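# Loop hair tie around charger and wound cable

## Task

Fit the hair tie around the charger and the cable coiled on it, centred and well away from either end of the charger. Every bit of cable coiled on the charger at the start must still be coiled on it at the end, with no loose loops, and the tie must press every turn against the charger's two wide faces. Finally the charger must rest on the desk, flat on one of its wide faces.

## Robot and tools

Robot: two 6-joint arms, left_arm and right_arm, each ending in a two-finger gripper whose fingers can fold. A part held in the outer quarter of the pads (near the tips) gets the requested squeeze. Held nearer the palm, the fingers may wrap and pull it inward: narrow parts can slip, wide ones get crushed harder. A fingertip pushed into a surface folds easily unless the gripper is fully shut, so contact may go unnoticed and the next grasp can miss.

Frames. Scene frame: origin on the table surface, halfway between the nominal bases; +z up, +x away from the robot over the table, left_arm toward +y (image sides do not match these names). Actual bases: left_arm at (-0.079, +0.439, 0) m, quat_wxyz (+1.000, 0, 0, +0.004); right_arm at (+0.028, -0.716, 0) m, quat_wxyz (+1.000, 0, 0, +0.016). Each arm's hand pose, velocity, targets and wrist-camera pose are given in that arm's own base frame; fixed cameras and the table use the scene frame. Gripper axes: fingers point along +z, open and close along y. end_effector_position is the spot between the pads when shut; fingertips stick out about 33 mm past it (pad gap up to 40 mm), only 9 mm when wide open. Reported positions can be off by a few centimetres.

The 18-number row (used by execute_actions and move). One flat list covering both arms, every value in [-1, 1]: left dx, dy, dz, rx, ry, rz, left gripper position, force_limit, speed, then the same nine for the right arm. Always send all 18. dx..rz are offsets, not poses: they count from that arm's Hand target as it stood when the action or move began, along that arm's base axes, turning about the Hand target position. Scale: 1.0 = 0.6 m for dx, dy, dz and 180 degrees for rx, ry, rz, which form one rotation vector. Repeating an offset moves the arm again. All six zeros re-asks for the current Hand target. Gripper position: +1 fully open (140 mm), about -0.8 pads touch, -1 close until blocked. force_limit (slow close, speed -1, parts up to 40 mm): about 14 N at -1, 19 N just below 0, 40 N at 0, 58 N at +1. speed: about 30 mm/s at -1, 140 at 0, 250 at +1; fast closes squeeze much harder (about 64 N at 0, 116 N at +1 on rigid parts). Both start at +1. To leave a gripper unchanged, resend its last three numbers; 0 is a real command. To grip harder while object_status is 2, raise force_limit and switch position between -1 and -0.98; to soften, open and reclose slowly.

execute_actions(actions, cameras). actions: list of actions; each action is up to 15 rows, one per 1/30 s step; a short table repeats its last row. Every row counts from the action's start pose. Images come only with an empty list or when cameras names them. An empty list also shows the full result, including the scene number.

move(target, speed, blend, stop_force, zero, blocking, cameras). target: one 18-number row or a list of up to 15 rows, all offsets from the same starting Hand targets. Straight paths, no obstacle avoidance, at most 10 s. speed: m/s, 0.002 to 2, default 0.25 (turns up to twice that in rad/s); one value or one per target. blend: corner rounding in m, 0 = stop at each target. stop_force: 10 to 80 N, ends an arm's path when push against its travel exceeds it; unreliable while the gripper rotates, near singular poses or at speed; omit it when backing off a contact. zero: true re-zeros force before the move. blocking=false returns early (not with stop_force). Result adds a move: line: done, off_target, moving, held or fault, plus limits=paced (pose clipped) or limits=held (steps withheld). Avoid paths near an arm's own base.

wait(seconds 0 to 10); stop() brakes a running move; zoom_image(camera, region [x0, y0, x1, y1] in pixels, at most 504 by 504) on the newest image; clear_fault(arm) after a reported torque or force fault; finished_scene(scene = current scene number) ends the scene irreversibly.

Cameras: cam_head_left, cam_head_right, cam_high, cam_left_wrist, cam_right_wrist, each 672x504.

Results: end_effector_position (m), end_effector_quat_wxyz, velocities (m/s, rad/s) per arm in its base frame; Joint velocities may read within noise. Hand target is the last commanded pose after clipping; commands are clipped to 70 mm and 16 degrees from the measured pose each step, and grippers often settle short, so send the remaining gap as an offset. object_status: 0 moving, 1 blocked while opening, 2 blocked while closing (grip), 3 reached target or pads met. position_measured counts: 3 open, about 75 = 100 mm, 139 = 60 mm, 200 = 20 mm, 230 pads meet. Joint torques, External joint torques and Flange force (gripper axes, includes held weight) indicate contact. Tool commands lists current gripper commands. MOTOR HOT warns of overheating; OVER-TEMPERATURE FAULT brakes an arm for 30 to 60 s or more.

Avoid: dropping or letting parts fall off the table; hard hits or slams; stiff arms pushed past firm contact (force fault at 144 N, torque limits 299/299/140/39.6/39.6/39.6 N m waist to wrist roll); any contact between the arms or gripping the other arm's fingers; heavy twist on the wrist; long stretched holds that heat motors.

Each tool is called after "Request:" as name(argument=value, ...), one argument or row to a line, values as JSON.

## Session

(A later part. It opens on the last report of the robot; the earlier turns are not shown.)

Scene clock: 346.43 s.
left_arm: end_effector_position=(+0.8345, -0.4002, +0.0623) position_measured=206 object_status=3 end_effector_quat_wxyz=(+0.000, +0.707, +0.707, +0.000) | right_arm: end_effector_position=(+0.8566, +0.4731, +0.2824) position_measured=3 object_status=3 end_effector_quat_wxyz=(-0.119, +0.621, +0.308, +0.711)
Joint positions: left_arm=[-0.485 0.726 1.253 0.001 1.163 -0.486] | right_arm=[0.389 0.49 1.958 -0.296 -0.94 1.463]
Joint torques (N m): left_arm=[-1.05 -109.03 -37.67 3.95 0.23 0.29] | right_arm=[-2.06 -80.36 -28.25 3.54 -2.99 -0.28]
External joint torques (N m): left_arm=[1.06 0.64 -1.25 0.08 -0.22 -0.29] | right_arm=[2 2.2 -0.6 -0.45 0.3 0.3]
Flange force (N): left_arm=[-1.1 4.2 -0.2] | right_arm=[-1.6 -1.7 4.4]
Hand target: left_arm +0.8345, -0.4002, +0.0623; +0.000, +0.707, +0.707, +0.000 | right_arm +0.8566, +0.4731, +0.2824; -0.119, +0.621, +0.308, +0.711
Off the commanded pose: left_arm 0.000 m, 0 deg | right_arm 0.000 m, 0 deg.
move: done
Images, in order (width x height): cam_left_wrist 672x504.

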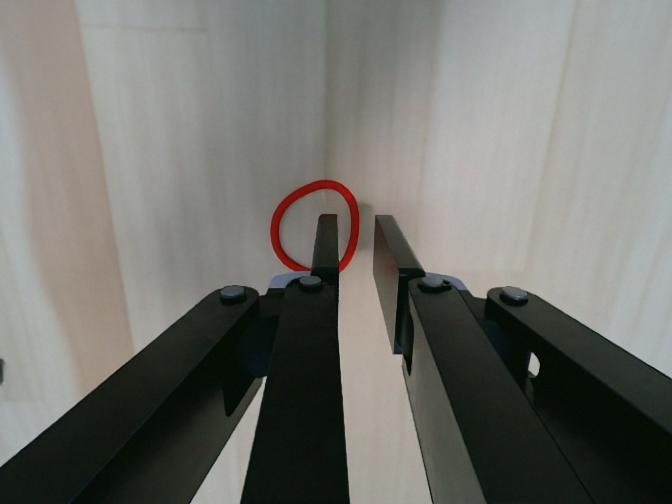

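Request:
move(
  target=[0.0005, 0, -0.0442, 0, 0, -0.044, -0.61, 0, -0.6, 0, 0, 0, 0, 0, 0, 1, 1, 1],
  speed=0.02,
  cameras=["cam_left_wrist"],
)

Request:
zoom_image(
  camera="cam_left_wrist",
  region=[230, 80, 480, 290],
)

Scene clock: 360.00 s.
left_arm: end_effector_position=(+0.8348, -0.4002, +0.0358) position_measured=206 object_status=3 end_effector_quat_wxyz=(+0.000, +0.754, +0.657, +0.000) | right_arm: end_effector_position=(+0.8566, +0.4731, +0.2824) position_measured=3 object_status=3 end_effector_quat_wxyz=(-0.119, +0.621, +0.308, +0.711)
Joint positions: left_arm=[-0.484 0.745 1.27 0.001 1.126 -0.347] | right_arm=[0.389 0.49 1.958 -0.296 -0.94 1.463]
Joint torques (N m): left_arm=[-1.58 -109.95 -36.98 3.9 0.25 0.32] | right_arm=[-1.99 -80.54 -28.42 3.52 -2.97 -0.28]
External joint torques (N m): left_arm=[1.74 0.57 -1.35 0.08 -0.24 -0.32] | right_arm=[2.02 2.31 -0.48 -0.43 0.27 0.3]
Flange force (N): left_arm=[0.1 4.7 -0.1] | right_arm=[-1.9 -1.9 4.3]
Hand target: left_arm +0.8348, -0.4002, +0.0358; +0.000, +0.754, +0.657, +0.000 | right_arm +0.8566, +0.4731, +0.2824; -0.119, +0.621, +0.308, +0.711
Off the commanded pose: left_arm 0.000 m, 0 deg | right_arm 0.000 m, 0 deg.
move: done
Images, in order (width x height): cam_left_wrist 672x504.

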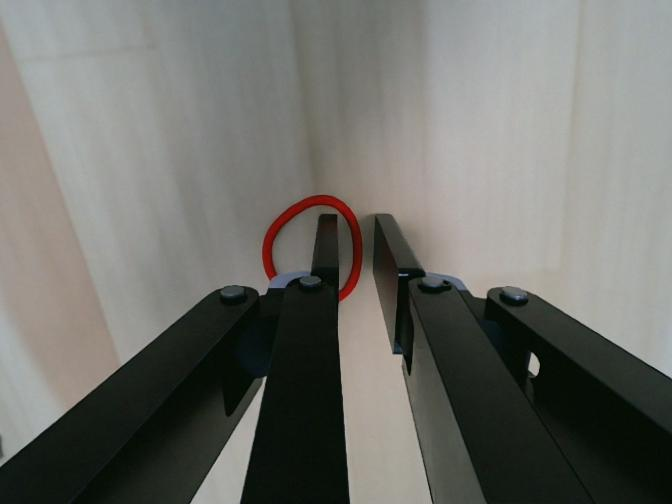

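Scaled by 2.016.

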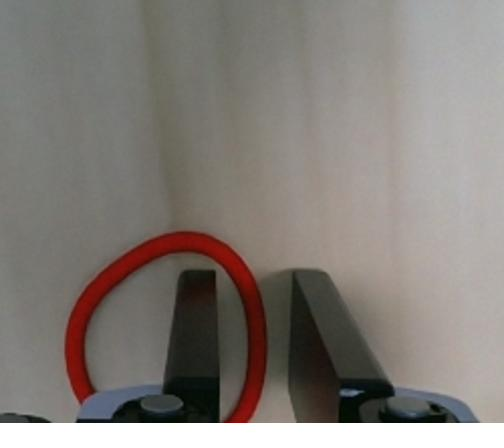

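Request:
move(
  target=[0, 0, -0.001, 0, 0, 0, -1, -0.6, -1, 0, 0, 0, 0, 0, 0, 1, 1, 1],
  speed=0.01,
  cameras=["cam_left_wrist"],
)

Request:
zoom_image(
  camera="cam_left_wrist",
  region=[230, 80, 480, 290],
)

Scene clock: 363.97 s.
left_arm: end_effector_position=(+0.8348, -0.4002, +0.0352) position_measured=225 object_status=0 end_effector_quat_wxyz=(+0.000, +0.754, +0.657, +0.000) | right_arm: end_effector_position=(+0.8566, +0.4731, +0.2824) position_measured=3 object_status=3 end_effector_quat_wxyz=(-0.119, +0.621, +0.308, +0.711)
Joint positions: left_arm=[-0.484 0.745 1.271 0.001 1.125 -0.347] | right_arm=[0.389 0.49 1.958 -0.296 -0.94 1.463]
Joint torques (N m): left_arm=[-1.34 -105.65 -35.25 3.87 -0.2 0.3] | right_arm=[-2.01 -80.53 -28.46 3.56 -2.97 -0.27]
External joint torques (N m): left_arm=[1.98 -3.8 -3.07 0.12 0.21 -0.3] | right_arm=[1.97 2.36 -0.34 -0.47 0.28 0.28]
Flange force (N): left_arm=[0.8 3.5 -5.0] | right_arm=[-2.0 -1.8 4.0]
Hand target: left_arm +0.8348, -0.4002, +0.0352; +0.000, +0.754, +0.657, +0.000 | right_arm +0.8566, +0.4731, +0.2824; -0.119, +0.621, +0.308, +0.711
Off the commanded pose: left_arm 0.000 m, 0 deg | right_arm 0.000 m, 0 deg.
move: done
Images, in order (width x height): cam_left_wrist 672x504.

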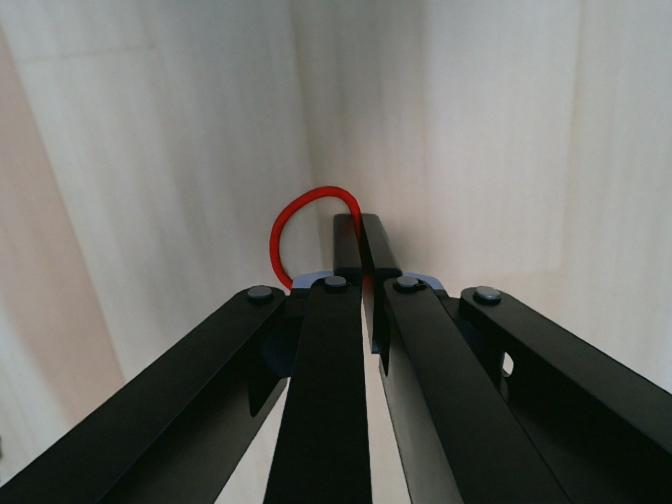

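Scaled by 2.016.

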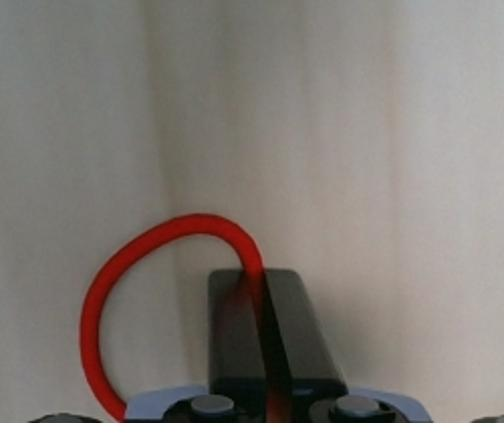

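Request:
move(
  target=[0, 0, 0.15, 0, 0, 0, -1, -0.6, -1, 0, 0, 0, 0, 0, 0, 1, 1, 1],
  speed=0.05,
  cameras=["cam_left_wrist", "cam_high"],
)

Request:
zoom_image(
  camera="cam_left_wrist",
  region=[230, 80, 480, 290],
)

Request:
zoom_image(
  camera="cam_high",
  region=[310, 180, 410, 280],
)

Scene clock: 369.17 s.
left_arm: end_effector_position=(+0.8348, -0.4002, +0.1252) position_measured=225 object_status=2 end_effector_quat_wxyz=(+0.000, +0.754, +0.657, +0.000) | right_arm: end_effector_position=(+0.8566, +0.4731, +0.2824) position_measured=3 object_status=3 end_effector_quat_wxyz=(-0.119, +0.621, +0.308, +0.711)
Joint positions: left_arm=[-0.484 0.688 1.199 0 1.254 -0.347] | right_arm=[0.389 0.49 1.958 -0.296 -0.94 1.463]
Joint torques (N m): left_arm=[-1.44 -107.56 -38.84 4.1 0.27 0.34] | right_arm=[-2.24 -80.5 -28.41 3.51 -2.97 -0.29]
External joint torques (N m): left_arm=[1.41 1.08 -1.38 0.06 -0.26 -0.34] | right_arm=[2.17 2.46 -0.46 -0.41 0.29 0.3]
Flange force (N): left_arm=[-0.6 5.6 -0.3] | right_arm=[-2.0 -2.1 4.5]
Hand target: left_arm +0.8348, -0.4002, +0.1252; +0.000, +0.754, +0.657, +0.000 | right_arm +0.8566, +0.4731, +0.2824; -0.119, +0.621, +0.308, +0.711
Off the commanded pose: left_arm 0.000 m, 0 deg | right_arm 0.000 m, 0 deg.
move: done
Images, in order (width x height): cam_high 672x504, cam_left_wrist 672x504.

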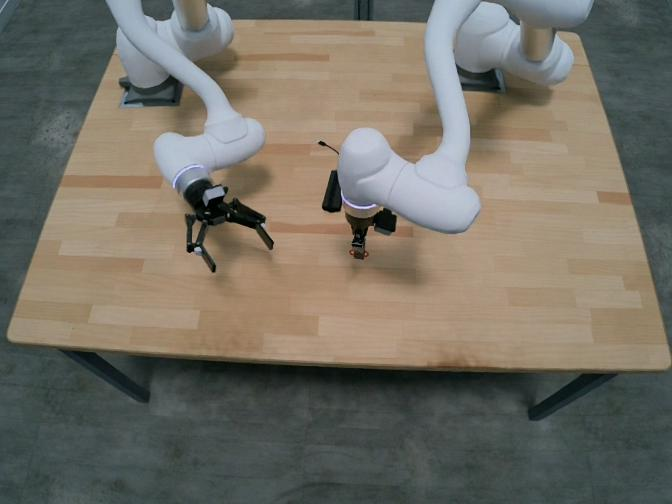

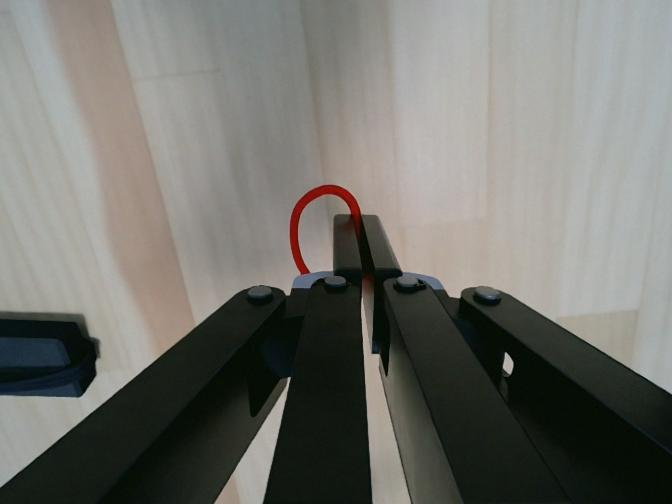

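Scaled by 2.016.

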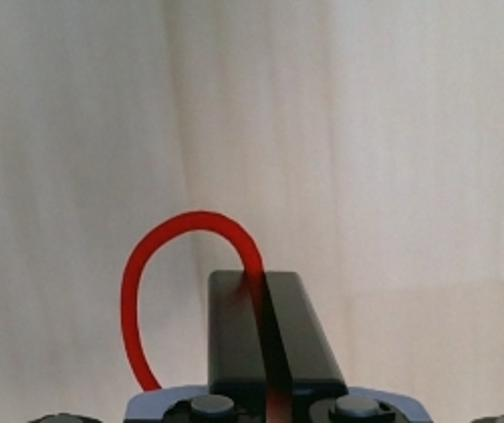

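Scaled by 5.040.

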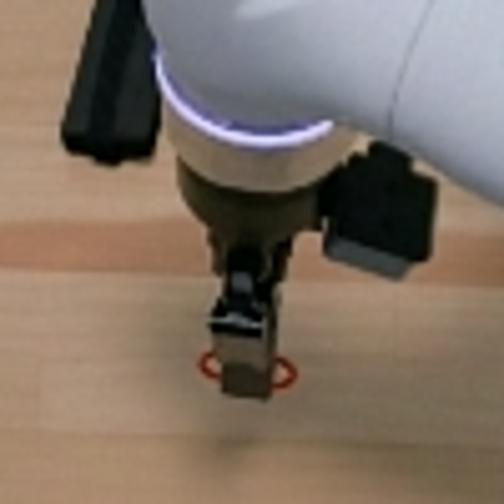

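Request:
move(
  target=[-0.2313, -0.0247, 0.3247, -0.4047, -0.3526, -0.3526, -1, -0.6, -1, 0, 0, 0, 0, 0, 0, 1, 1, 1],
  speed=0.25,
  cameras=["all"],
)

Scene clock: 382.00 s.
left_arm: end_effector_position=(+0.6960, -0.4150, +0.3200) position_measured=225 object_status=2 end_effector_quat_wxyz=(+0.707, +0.707, +0.000, +0.000) | right_arm: end_effector_position=(+0.8566, +0.4731, +0.2824) position_measured=3 object_status=3 end_effector_quat_wxyz=(-0.119, +0.621, +0.308, +0.711)
Joint positions: left_arm=[-0.167 0.488 1.832 -1.686 1.449 2.327] | right_arm=[0.389 0.49 1.958 -0.296 -0.94 1.463]
Joint torques (N m): left_arm=[-1.62 -78.78 -27.6 -2.57 2.16 0.37] | right_arm=[-1.95 -80.42 -28.27 3.54 -2.99 -0.29]
External joint torques (N m): left_arm=[2.18 0.95 -1.06 0.2 -0.24 -0.32] | right_arm=[2.19 1.84 -0.54 -0.47 0.28 0.3]
Flange force (N): left_arm=[4.2 0.1 -2.6] | right_arm=[-1.1 -1.9 4.0]
Hand target: left_arm +0.6960, -0.4150, +0.3200; +0.707, +0.707, +0.000, +0.000 | right_arm +0.8566, +0.4731, +0.2824; -0.119, +0.621, +0.308, +0.711
Off the commanded pose: left_arm 0.000 m, 0 deg | right_arm 0.000 m, 0 deg.
move: done

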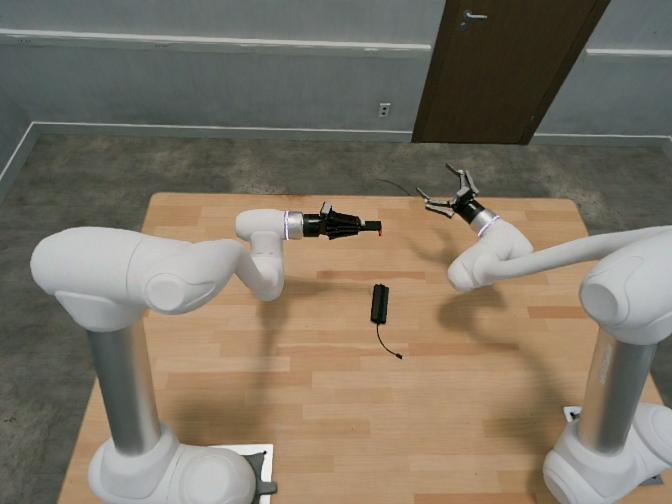

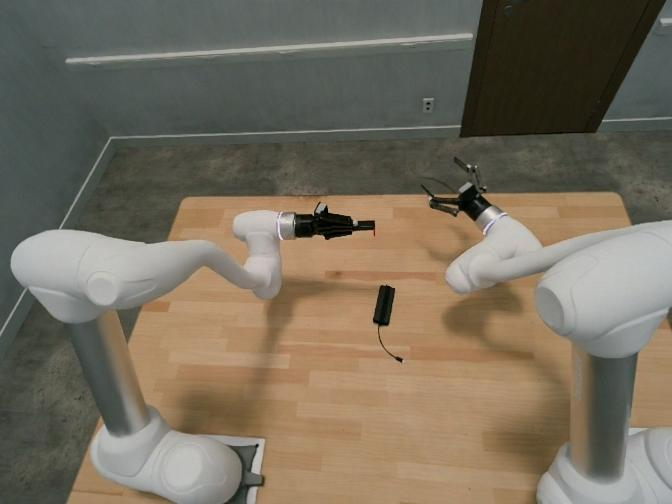

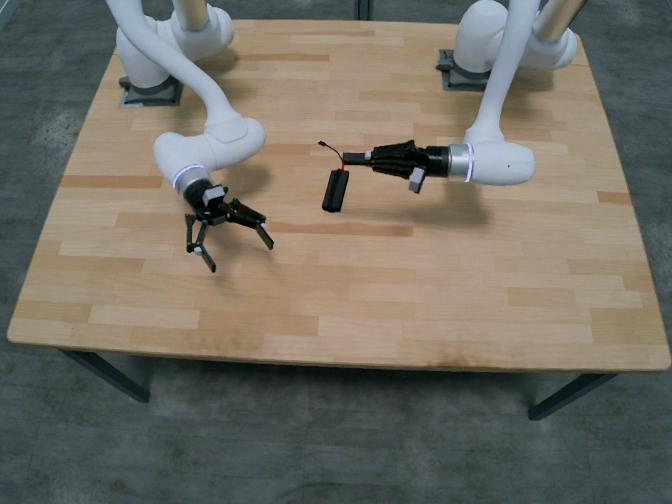

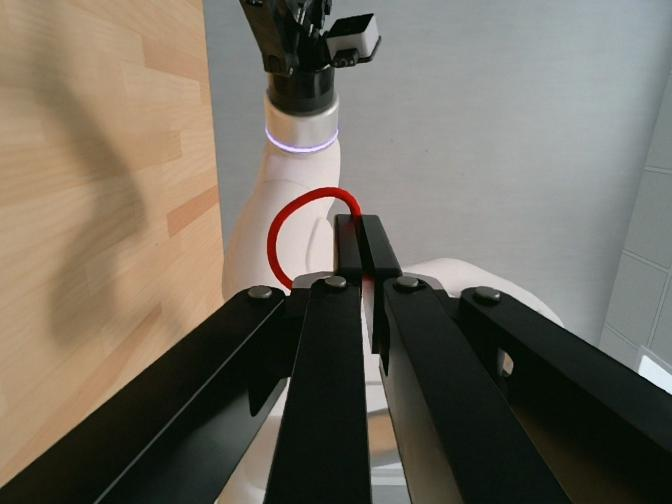

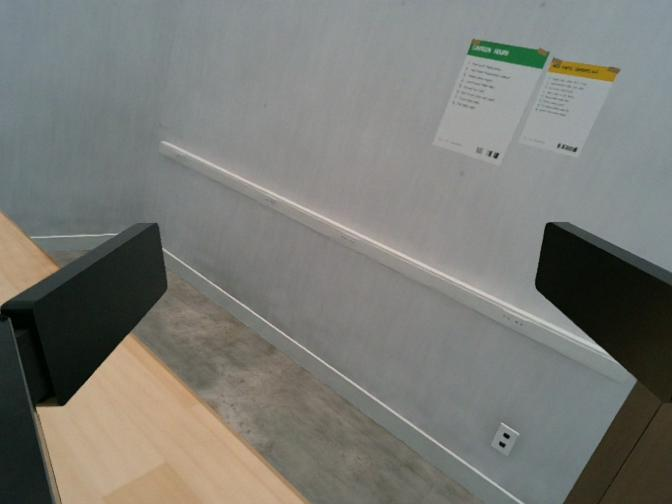

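Request:
move(
  target=[0, 0, 0, 0, 0, 0, -1, -0.6, -1, -0.4037, 0.0, 0.030, 0.2769, 0.5451, 0.212, -0.79, 0, 0],
  speed=0.25,
  cameras=["all"],
)

Scene clock: 412.77 s.
left_arm: end_effector_position=(+0.6960, -0.4150, +0.3200) position_measured=225 object_status=2 end_effector_quat_wxyz=(+0.707, +0.707, +0.000, +0.000) | right_arm: end_effector_position=(+0.6144, +0.4731, +0.3004) position_measured=228 object_status=3 end_effector_quat_wxyz=(+0.707, -0.707, +0.009, -0.009)
Joint positions: left_arm=[-0.167 0.488 1.832 -1.686 1.449 2.327] | right_arm=[0.173 0.417 2.001 -1.422 -1.441 3.855]
Joint torques (N m): left_arm=[-1.51 -79.13 -27.69 -2.54 2.02 0.34] | right_arm=[-1.99 -70.07 -25.15 2.67 -2.42 -0.36]
External joint torques (N m): left_arm=[1.51 1.55 -0.94 0.16 -0.1 -0.3] | right_arm=[2.22 1.89 -0.27 -0.41 0.29 0.32]
Flange force (N): left_arm=[4.5 -0.8 -1.7] | right_arm=[2.3 1.6 4.0]
Hand target: left_arm +0.6960, -0.4150, +0.3200; +0.707, +0.707, +0.000, +0.000 | right_arm +0.6143, +0.4731, +0.3004; +0.707, -0.707, +0.009, -0.009
Off the commanded pose: left_arm 0.000 m, 0 deg | right_arm 0.000 m, 0 deg.
move: done

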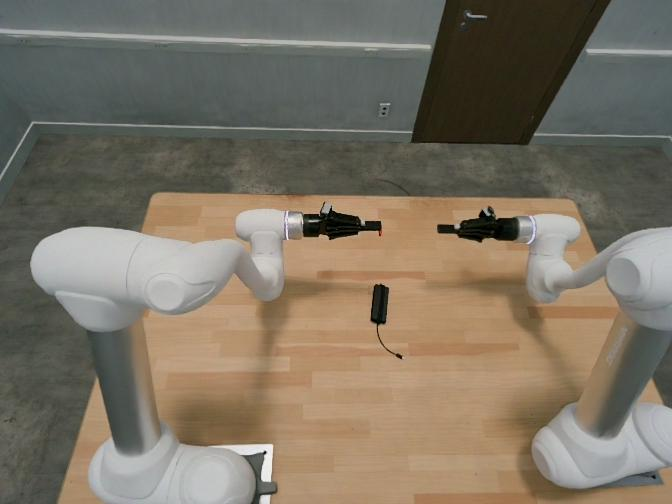

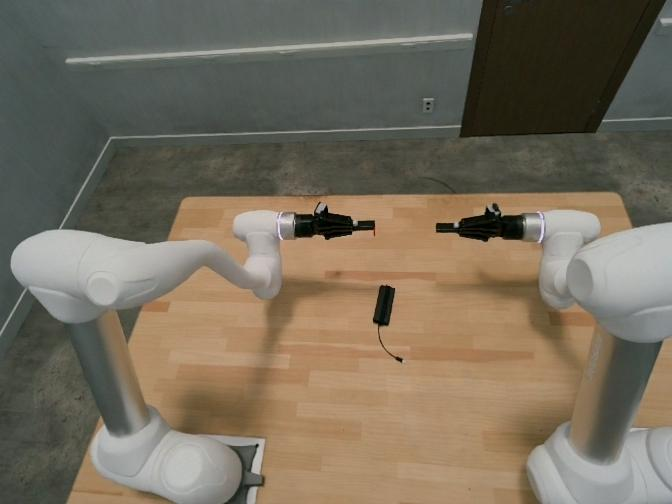

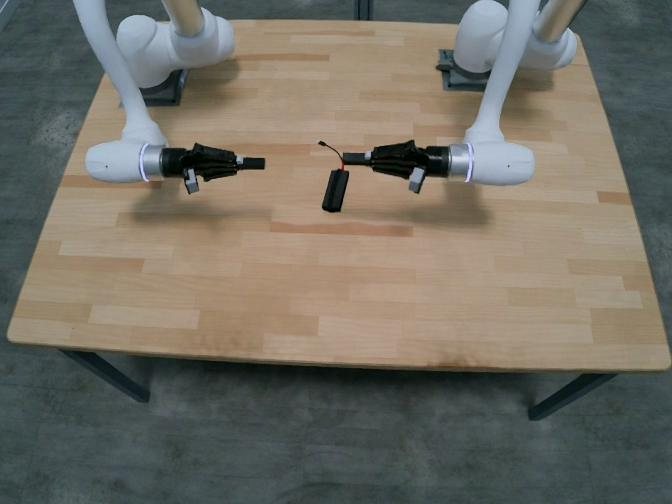

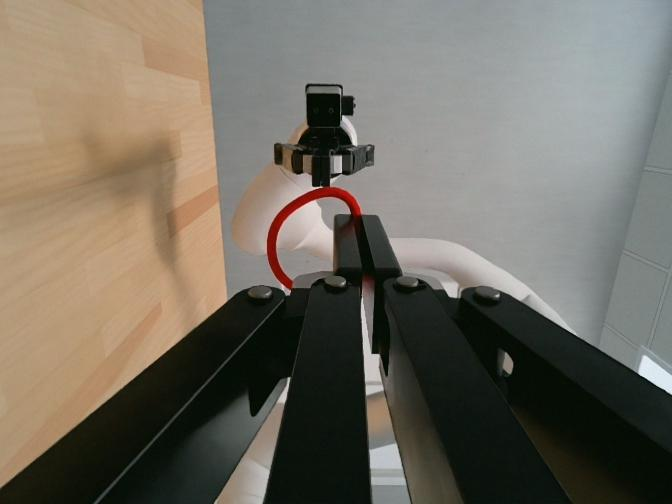

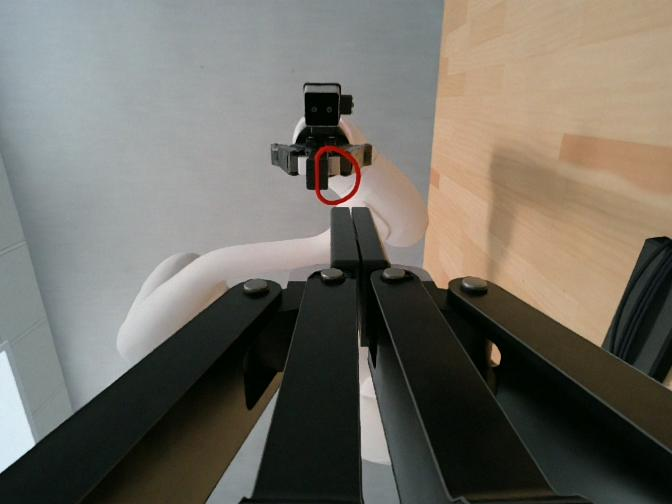

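Request:
zoom_image(
  camera="cam_right_wrist",
  region=[260, 110, 420, 270],
)

Request:
zoom_image(
  camera="cam_left_wrist",
  region=[250, 130, 410, 290],
)

Scaled by 3.150.

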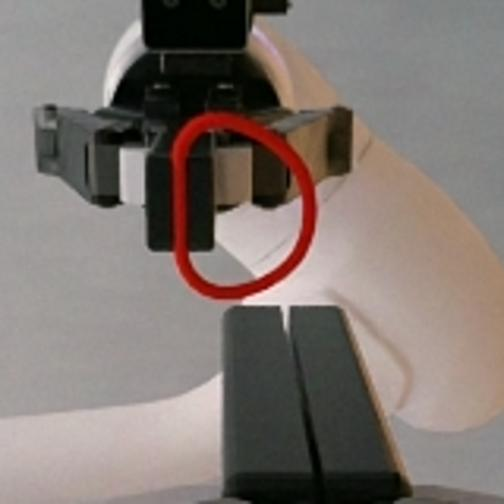

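Scaled by 3.150.

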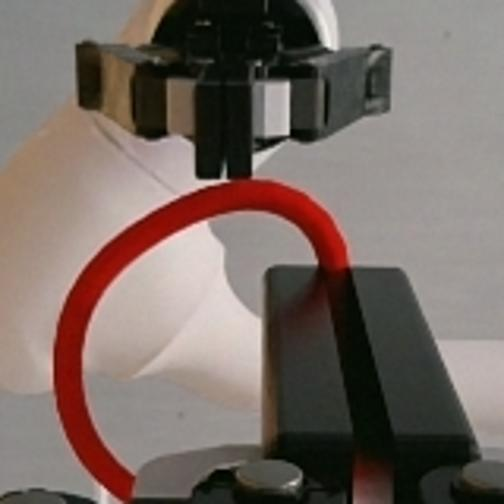

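Request:
move(
  target=[0, 0, 0, 0, 0, 0, -1, -0.6, -1, 0.002, 0.2833, 0.001, 0, 0, 0, -0.79, 0, 0],
  speed=0.1,
  cameras=["cam_left_wrist", "cam_right_wrist", "cam_high"],
)

Request:
zoom_image(
  camera="cam_right_wrist",
  region=[250, 110, 450, 310],
)

Request:
zoom_image(
  camera="cam_left_wrist",
  region=[230, 110, 430, 310],
)

Scene clock: 429.97 s.
left_arm: end_effector_position=(+0.6960, -0.4150, +0.3200) position_measured=225 object_status=2 end_effector_quat_wxyz=(+0.707, +0.707, +0.000, +0.000) | right_arm: end_effector_position=(+0.6155, +0.6430, +0.3010) position_measured=228 object_status=3 end_effector_quat_wxyz=(+0.707, -0.707, +0.009, -0.009)
Joint positions: left_arm=[-0.167 0.488 1.832 -1.686 1.449 2.327] | right_arm=[0.422 0.487 1.88 -1.24 -1.264 3.864]
Joint torques (N m): left_arm=[-1.18 -79.22 -27.46 -2.59 2.02 0.41] | right_arm=[-1.89 -79.55 -27.67 3.17 -2.41 -0.33]
External joint torques (N m): left_arm=[1.08 1.49 -1.22 0.19 -0.1 -0.36] | right_arm=[2.09 2.18 -0.41 -0.41 0.29 0.28]
Flange force (N): left_arm=[5.0 -0.4 -1.1] | right_arm=[2.2 1.6 4.3]
Hand target: left_arm +0.6960, -0.4150, +0.3200; +0.707, +0.707, +0.000, +0.000 | right_arm +0.6155, +0.6431, +0.3010; +0.707, -0.707, +0.009, -0.009
Off the commanded pose: left_arm 0.000 m, 0 deg | right_arm 0.000 m, 0 deg.
move: done
Images, in order (width x height): cam_high 672x504, cam_left_wrist 672x504, cam_right_wrist 672x504.

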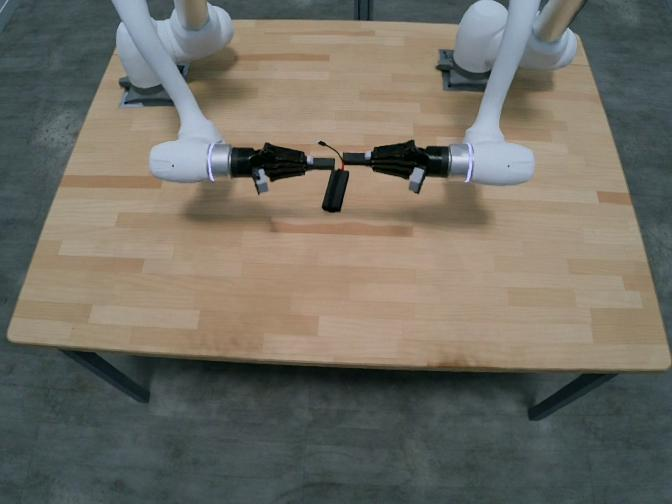

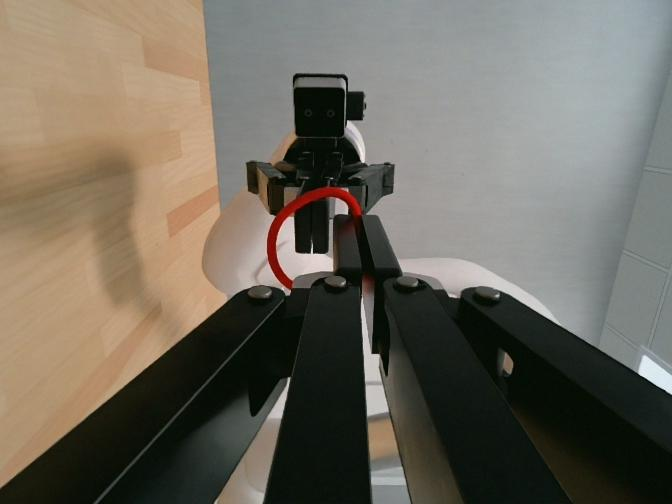

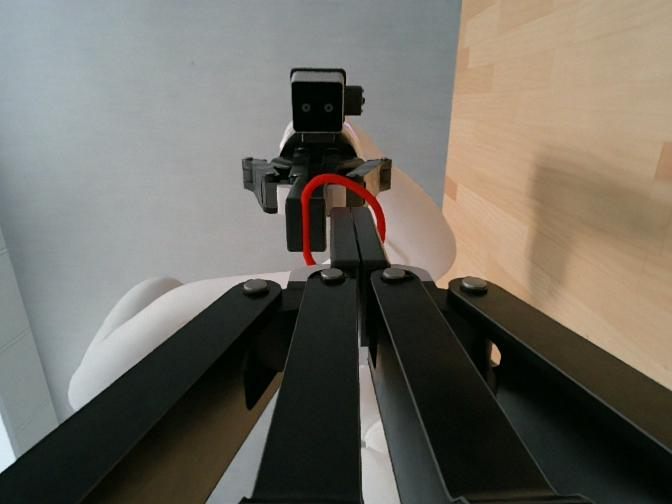

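Scaled by 2.520.

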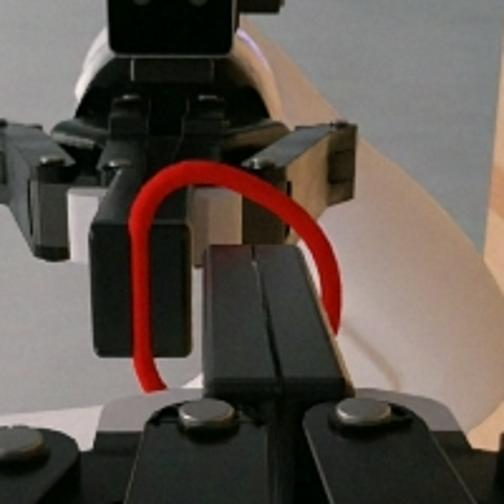

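Scaled by 2.520.

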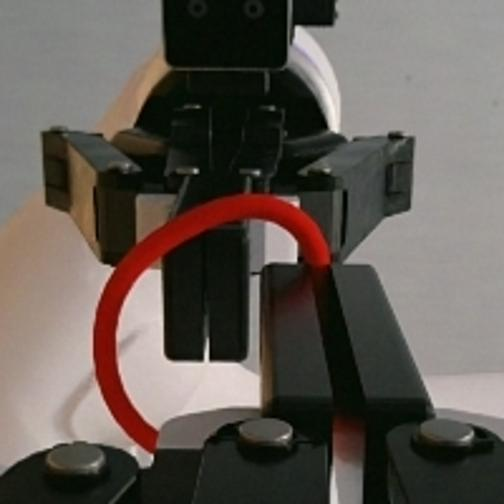

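Request:
move(
  target=[0, 0, 0, 0, 0, 0, -1, -0.6, -1, -0.0017, 0.0683, -0.002, 0, 0, 0, -0.79, 0, 0],
  speed=0.02,
  stop_force=10,
  cameras=["cam_left_wrist", "cam_right_wrist", "cam_high"],
)

Request:
zoom_image(
  camera="cam_right_wrist",
  region=[250, 110, 450, 310],
)

Request:
zoom_image(
  camera="cam_left_wrist",
  region=[230, 110, 430, 310],
)

Scene clock: 448.47 s.
left_arm: end_effector_position=(+0.6960, -0.4150, +0.3200) position_measured=225 object_status=2 end_effector_quat_wxyz=(+0.707, +0.707, +0.000, +0.000) | right_arm: end_effector_position=(+0.6145, +0.6840, +0.2998) position_measured=228 object_status=3 end_effector_quat_wxyz=(+0.707, -0.707, +0.009, -0.009)
Joint positions: left_arm=[-0.167 0.488 1.832 -1.686 1.449 2.327] | right_arm=[0.476 0.511 1.841 -1.202 -1.223 3.865]
Joint torques (N m): left_arm=[-1.19 -79.07 -27.56 -2.58 2.06 0.31] | right_arm=[-2.09 -82.26 -28.27 3.29 -2.45 -0.36]
External joint torques (N m): left_arm=[1.45 1.1 -1.17 0.19 -0.13 -0.26] | right_arm=[2.03 1.48 -0.78 -0.41 0.32 0.31]
Flange force (N): left_arm=[4.4 -0.2 -1.6] | right_arm=[2.1 0.5 4.3]
Hand target: left_arm +0.6960, -0.4150, +0.3200; +0.707, +0.707, +0.000, +0.000 | right_arm +0.6145, +0.6840, +0.2998; +0.707, -0.707, +0.009, -0.009
Off the commanded pose: left_arm 0.000 m, 0 deg | right_arm 0.000 m, 0 deg.
move: done
Images, in order (width x height): cam_high 672x504, cam_left_wrist 672x504, cam_right_wrist 672x504.

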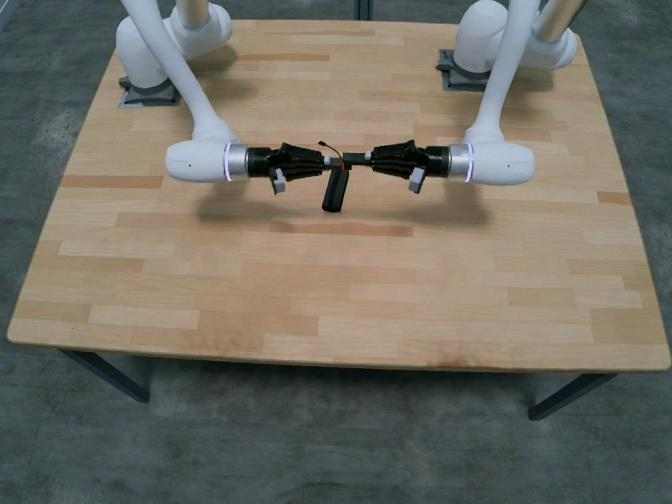

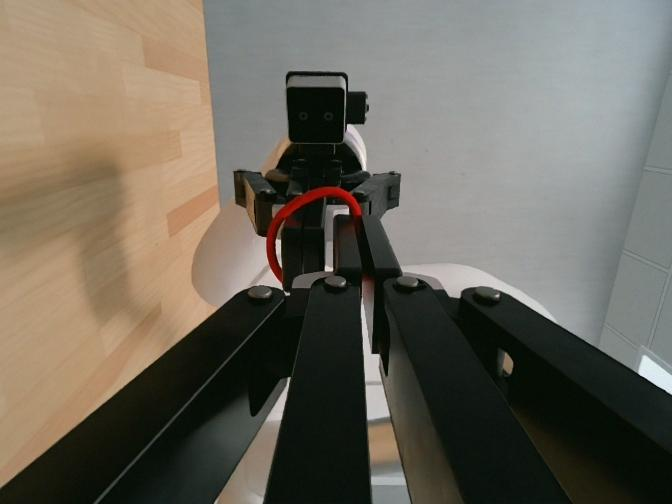

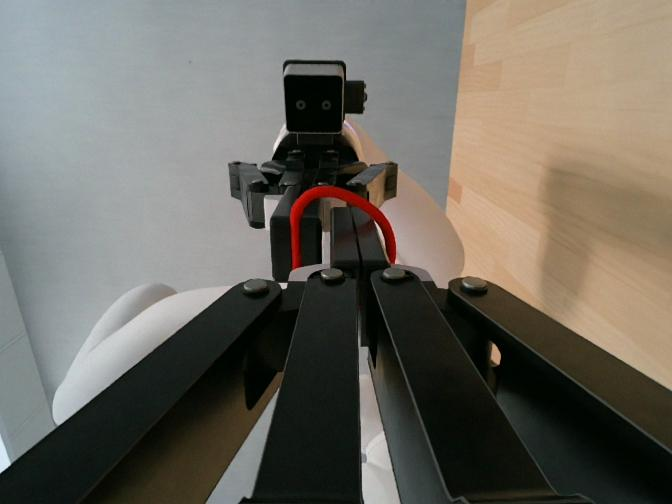

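Scaled by 2.520.

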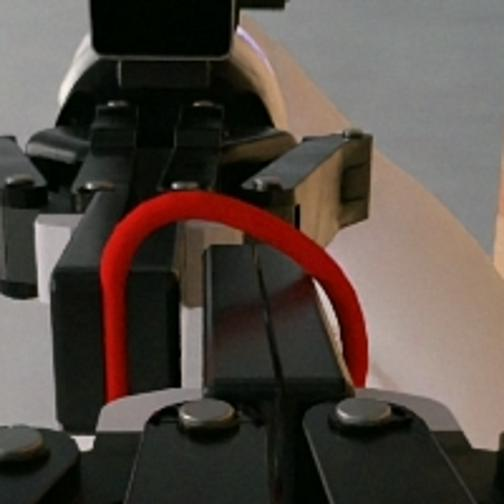

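Scaled by 2.520.

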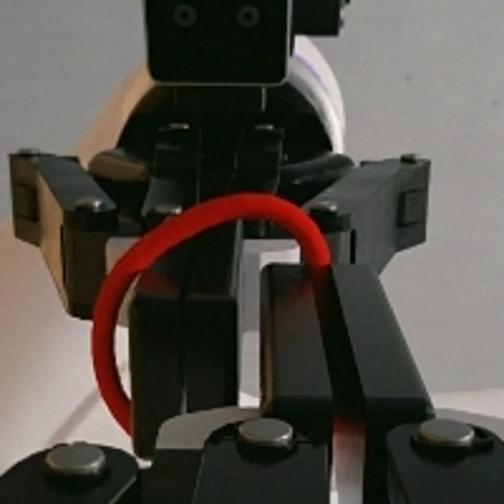

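Request:
move(
  target=[0, 0, 0, 0, 0, 0, -1, -0.6, -1, 0, 0, -0.005, 0, 0, 0, -0.79, 0, 0],
  speed=0.02,
)

Request:
move(
  target=[0, 0, 0, 0, 0, 0, -0.65, -0.6, -1, 0, 0, 0, 0, 0, 0, -0.79, 0, 0],
  cameras=["cam_left_wrist", "cam_right_wrist"],
)

Request:
zoom_image(
  camera="cam_right_wrist",
  region=[250, 110, 450, 310],
)

Request:
zoom_image(
  camera="cam_left_wrist",
  region=[230, 110, 430, 310],
)

Scene clock: 463.30 s.
left_arm: end_effector_position=(+0.6960, -0.4150, +0.3200) position_measured=225 object_status=2 end_effector_quat_wxyz=(+0.707, +0.707, +0.000, +0.000) | right_arm: end_effector_position=(+0.6145, +0.6840, +0.2968) position_measured=228 object_status=3 end_effector_quat_wxyz=(+0.707, -0.707, +0.009, -0.009)
Joint positions: left_arm=[-0.167 0.488 1.832 -1.686 1.449 2.327] | right_arm=[0.476 0.515 1.843 -1.201 -1.225 3.86]
Joint torques (N m): left_arm=[-1.43 -79.16 -27.6 -2.58 2.07 0.34] | right_arm=[-1.94 -82.35 -28.09 3.27 -2.39 -0.35]
External joint torques (N m): left_arm=[1.31 1.48 -1.06 0.19 -0.14 -0.29] | right_arm=[1.86 1.9 -0.56 -0.41 0.27 0.3]
Flange force (N): left_arm=[4.6 -0.6 -1.4] | right_arm=[2.2 1.2 4.1]
Hand target: left_arm +0.6960, -0.4150, +0.3200; +0.707, +0.707, +0.000, +0.000 | right_arm +0.6145, +0.6840, +0.2968; +0.707, -0.707, +0.009, -0.009
Off the commanded pose: left_arm 0.000 m, 0 deg | right_arm 0.000 m, 0 deg.
move: done

Scene clock: 463.90 s.
left_arm: end_effector_position=(+0.6960, -0.4150, +0.3200) position_measured=211 object_status=0 end_effector_quat_wxyz=(+0.707, +0.707, +0.000, +0.000) | right_arm: end_effector_position=(+0.6145, +0.6840, +0.2968) position_measured=228 object_status=3 end_effector_quat_wxyz=(+0.707, -0.707, +0.009, -0.009)
Joint positions: left_arm=[-0.167 0.488 1.832 -1.686 1.449 2.327] | right_arm=[0.476 0.515 1.843 -1.201 -1.225 3.86]
Joint torques (N m): left_arm=[-1.15 -78.91 -27.65 -2.54 2.06 0.4] | right_arm=[-2.09 -82.57 -28.08 3.28 -2.42 -0.36]
External joint torques (N m): left_arm=[0.81 1.44 -0.97 0.14 -0.13 -0.35] | right_arm=[2.1 2.13 -0.63 -0.42 0.3 0.31]
Flange force (N): left_arm=[4.3 -0.5 -0.7] | right_arm=[2.4 1.4 4.6]
Hand target: left_arm +0.6960, -0.4150, +0.3200; +0.707, +0.707, +0.000, +0.000 | right_arm +0.6145, +0.6840, +0.2968; +0.707, -0.707, +0.009, -0.009
Off the commanded pose: left_arm 0.000 m, 0 deg | right_arm 0.000 m, 0 deg.
move: done
Images, in order (width x height): cam_left_wrist 672x504, cam_right_wrist 672x504.

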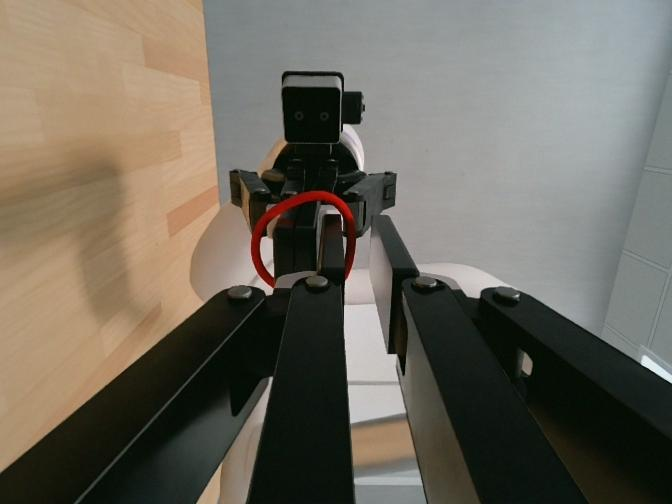

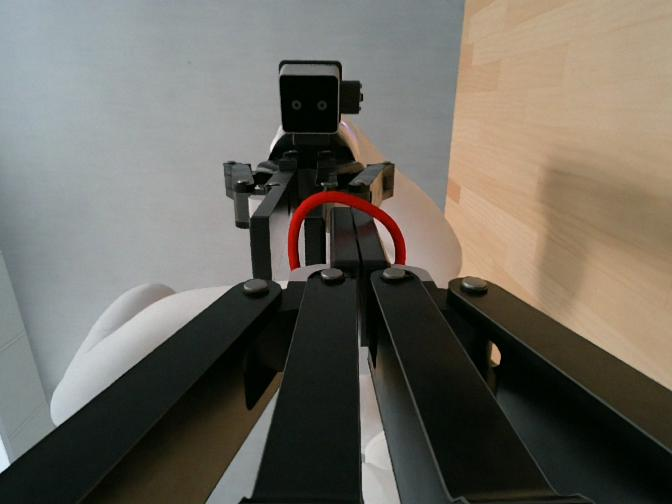

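Scaled by 2.520.

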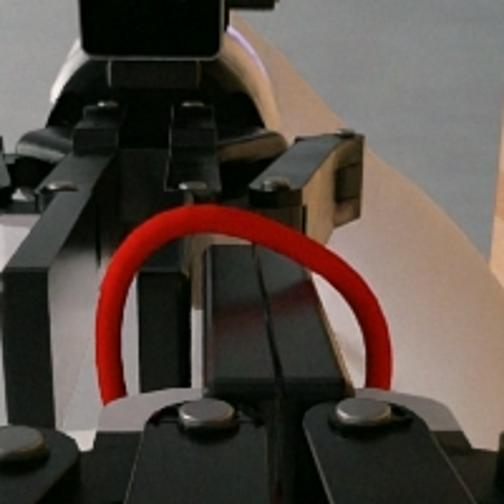

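Scaled by 2.520.

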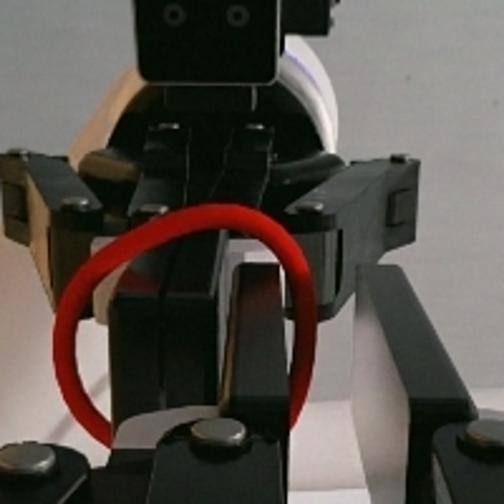

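Request:
move(
  target=[0, 0.1, 0, 0, 0, 0, -0.65, -0.6, -1, 0, 0, 0, 0, 0, 0, -0.79, 0, 0],
  speed=0.03,
  cameras=["cam_left_wrist", "cam_right_wrist"],
)

Request:
zoom_image(
  camera="cam_right_wrist",
  region=[250, 110, 450, 310],
)

Request:
zoom_image(
  camera="cam_left_wrist",
  region=[230, 110, 430, 310],
)

Scene clock: 470.63 s.
left_arm: end_effector_position=(+0.6960, -0.3550, +0.3200) position_measured=211 object_status=3 end_effector_quat_wxyz=(+0.707, +0.707, +0.000, +0.000) | right_arm: end_effector_position=(+0.6145, +0.6840, +0.2968) position_measured=228 object_status=3 end_effector_quat_wxyz=(+0.707, -0.707, +0.009, -0.009)
Joint positions: left_arm=[-0.082 0.482 1.841 -1.628 1.512 2.326] | right_arm=[0.476 0.515 1.843 -1.201 -1.225 3.86]
Joint torques (N m): left_arm=[-1.35 -78.11 -27.25 -2.42 2.06 0.34] | right_arm=[-2.07 -82.78 -28.08 3.3 -2.42 -0.34]
External joint torques (N m): left_arm=[1.44 0.96 -1.12 0.18 -0.13 -0.29] | right_arm=[2.17 1.86 -0.53 -0.45 0.28 0.29]
Flange force (N): left_arm=[3.9 0.0 -2.0] | right_arm=[1.9 1.1 4.4]
Hand target: left_arm +0.6960, -0.3550, +0.3200; +0.707, +0.707, +0.000, +0.000 | right_arm +0.6145, +0.6840, +0.2968; +0.707, -0.707, +0.009, -0.009
Off the commanded pose: left_arm 0.000 m, 0 deg | right_arm 0.000 m, 0 deg.
move: done
Images, in order (width x height): cam_left_wrist 672x504, cam_right_wrist 672x504.

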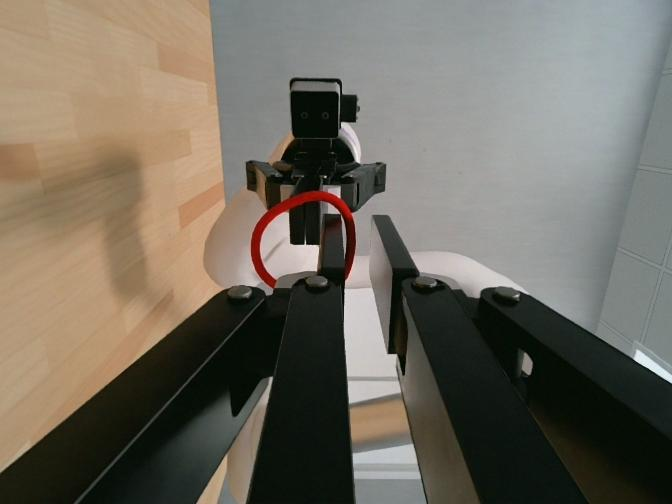

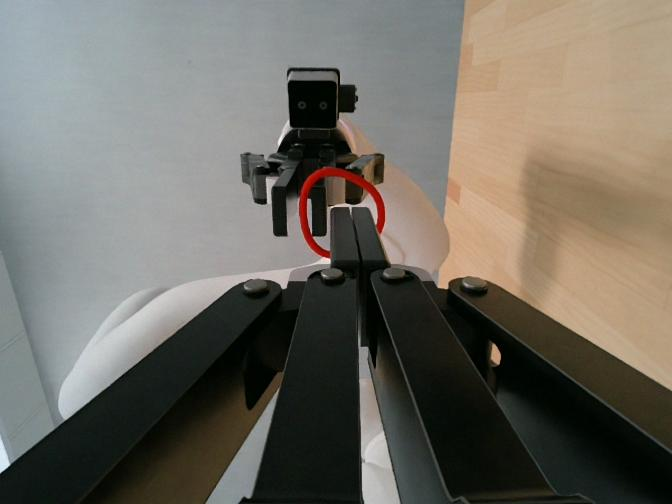

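Scaled by 2.520.

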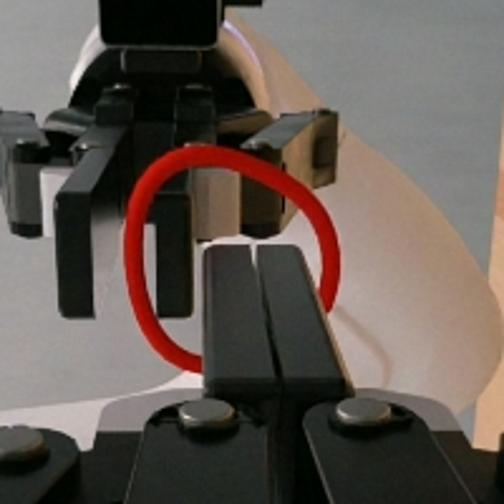

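Scaled by 2.520.

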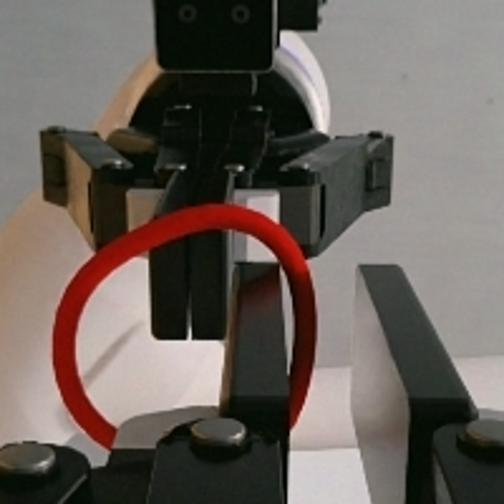

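Request:
move(
  target=[0, -0.1, 0, 0, 0, 0, -0.65, -0.6, -1, 0, 0, 0, 0, 0, 0, -0.79, 0, 0],
  speed=0.03,
  stop_force=10,
  cameras=["cam_left_wrist", "cam_right_wrist"],
)

Request:
zoom_image(
  camera="cam_right_wrist",
  region=[250, 110, 450, 310],
)

Request:
zoom_image(
  camera="cam_left_wrist",
  region=[230, 110, 430, 310],
)

Scene clock: 488.03 s.
left_arm: end_effector_position=(+0.6960, -0.4150, +0.3200) position_measured=211 object_status=3 end_effector_quat_wxyz=(+0.707, +0.707, +0.000, +0.000) | right_arm: end_effector_position=(+0.6145, +0.6840, +0.2968) position_measured=228 object_status=3 end_effector_quat_wxyz=(+0.707, -0.707, +0.009, -0.009)
Joint positions: left_arm=[-0.167 0.488 1.832 -1.686 1.449 2.327] | right_arm=[0.476 0.515 1.843 -1.201 -1.225 3.86]
Joint torques (N m): left_arm=[-1.12 -78.86 -27.39 -2.53 2.04 0.41] | right_arm=[-2.13 -82.73 -28.15 3.3 -2.41 -0.36]
External joint torques (N m): left_arm=[1.14 1.01 -1.3 0.14 -0.11 -0.36] | right_arm=[2.21 2.39 -0.39 -0.46 0.29 0.31]
Flange force (N): left_arm=[4.5 0.1 -1.2] | right_arm=[2.2 1.7 4.6]
Hand target: left_arm +0.6960, -0.4150, +0.3200; +0.707, +0.707, +0.000, +0.000 | right_arm +0.6145, +0.6840, +0.2968; +0.707, -0.707, +0.009, -0.009
Off the commanded pose: left_arm 0.000 m, 0 deg | right_arm 0.000 m, 0 deg.
move: done
Images, in order (width x height): cam_left_wrist 672x504, cam_right_wrist 672x504.

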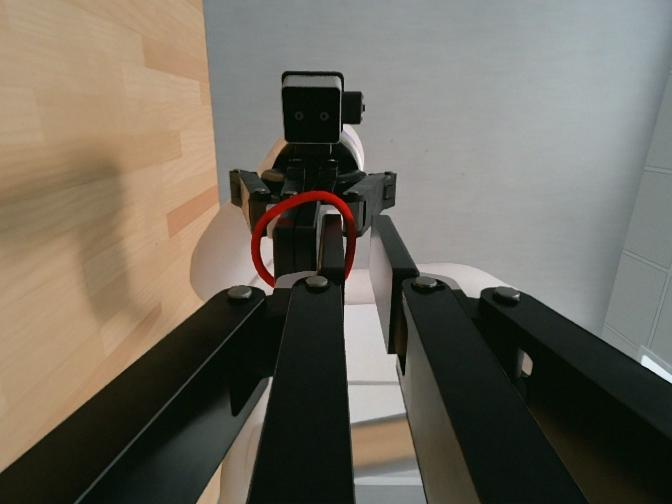

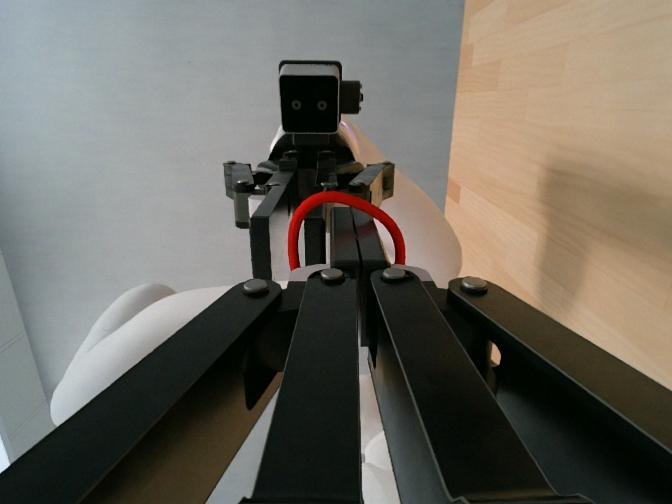

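Scaled by 2.520.

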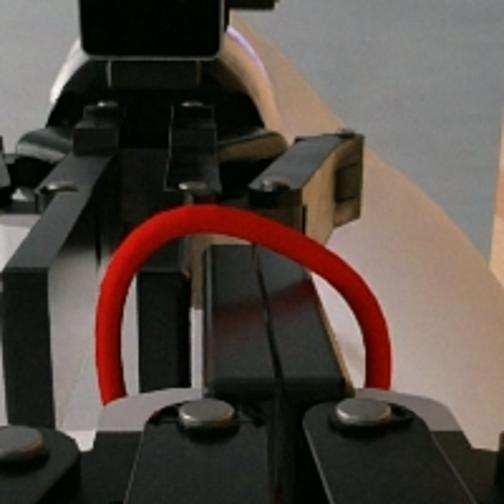

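Scaled by 2.520.

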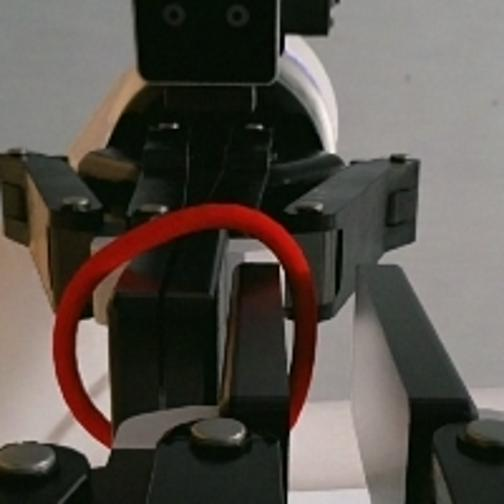

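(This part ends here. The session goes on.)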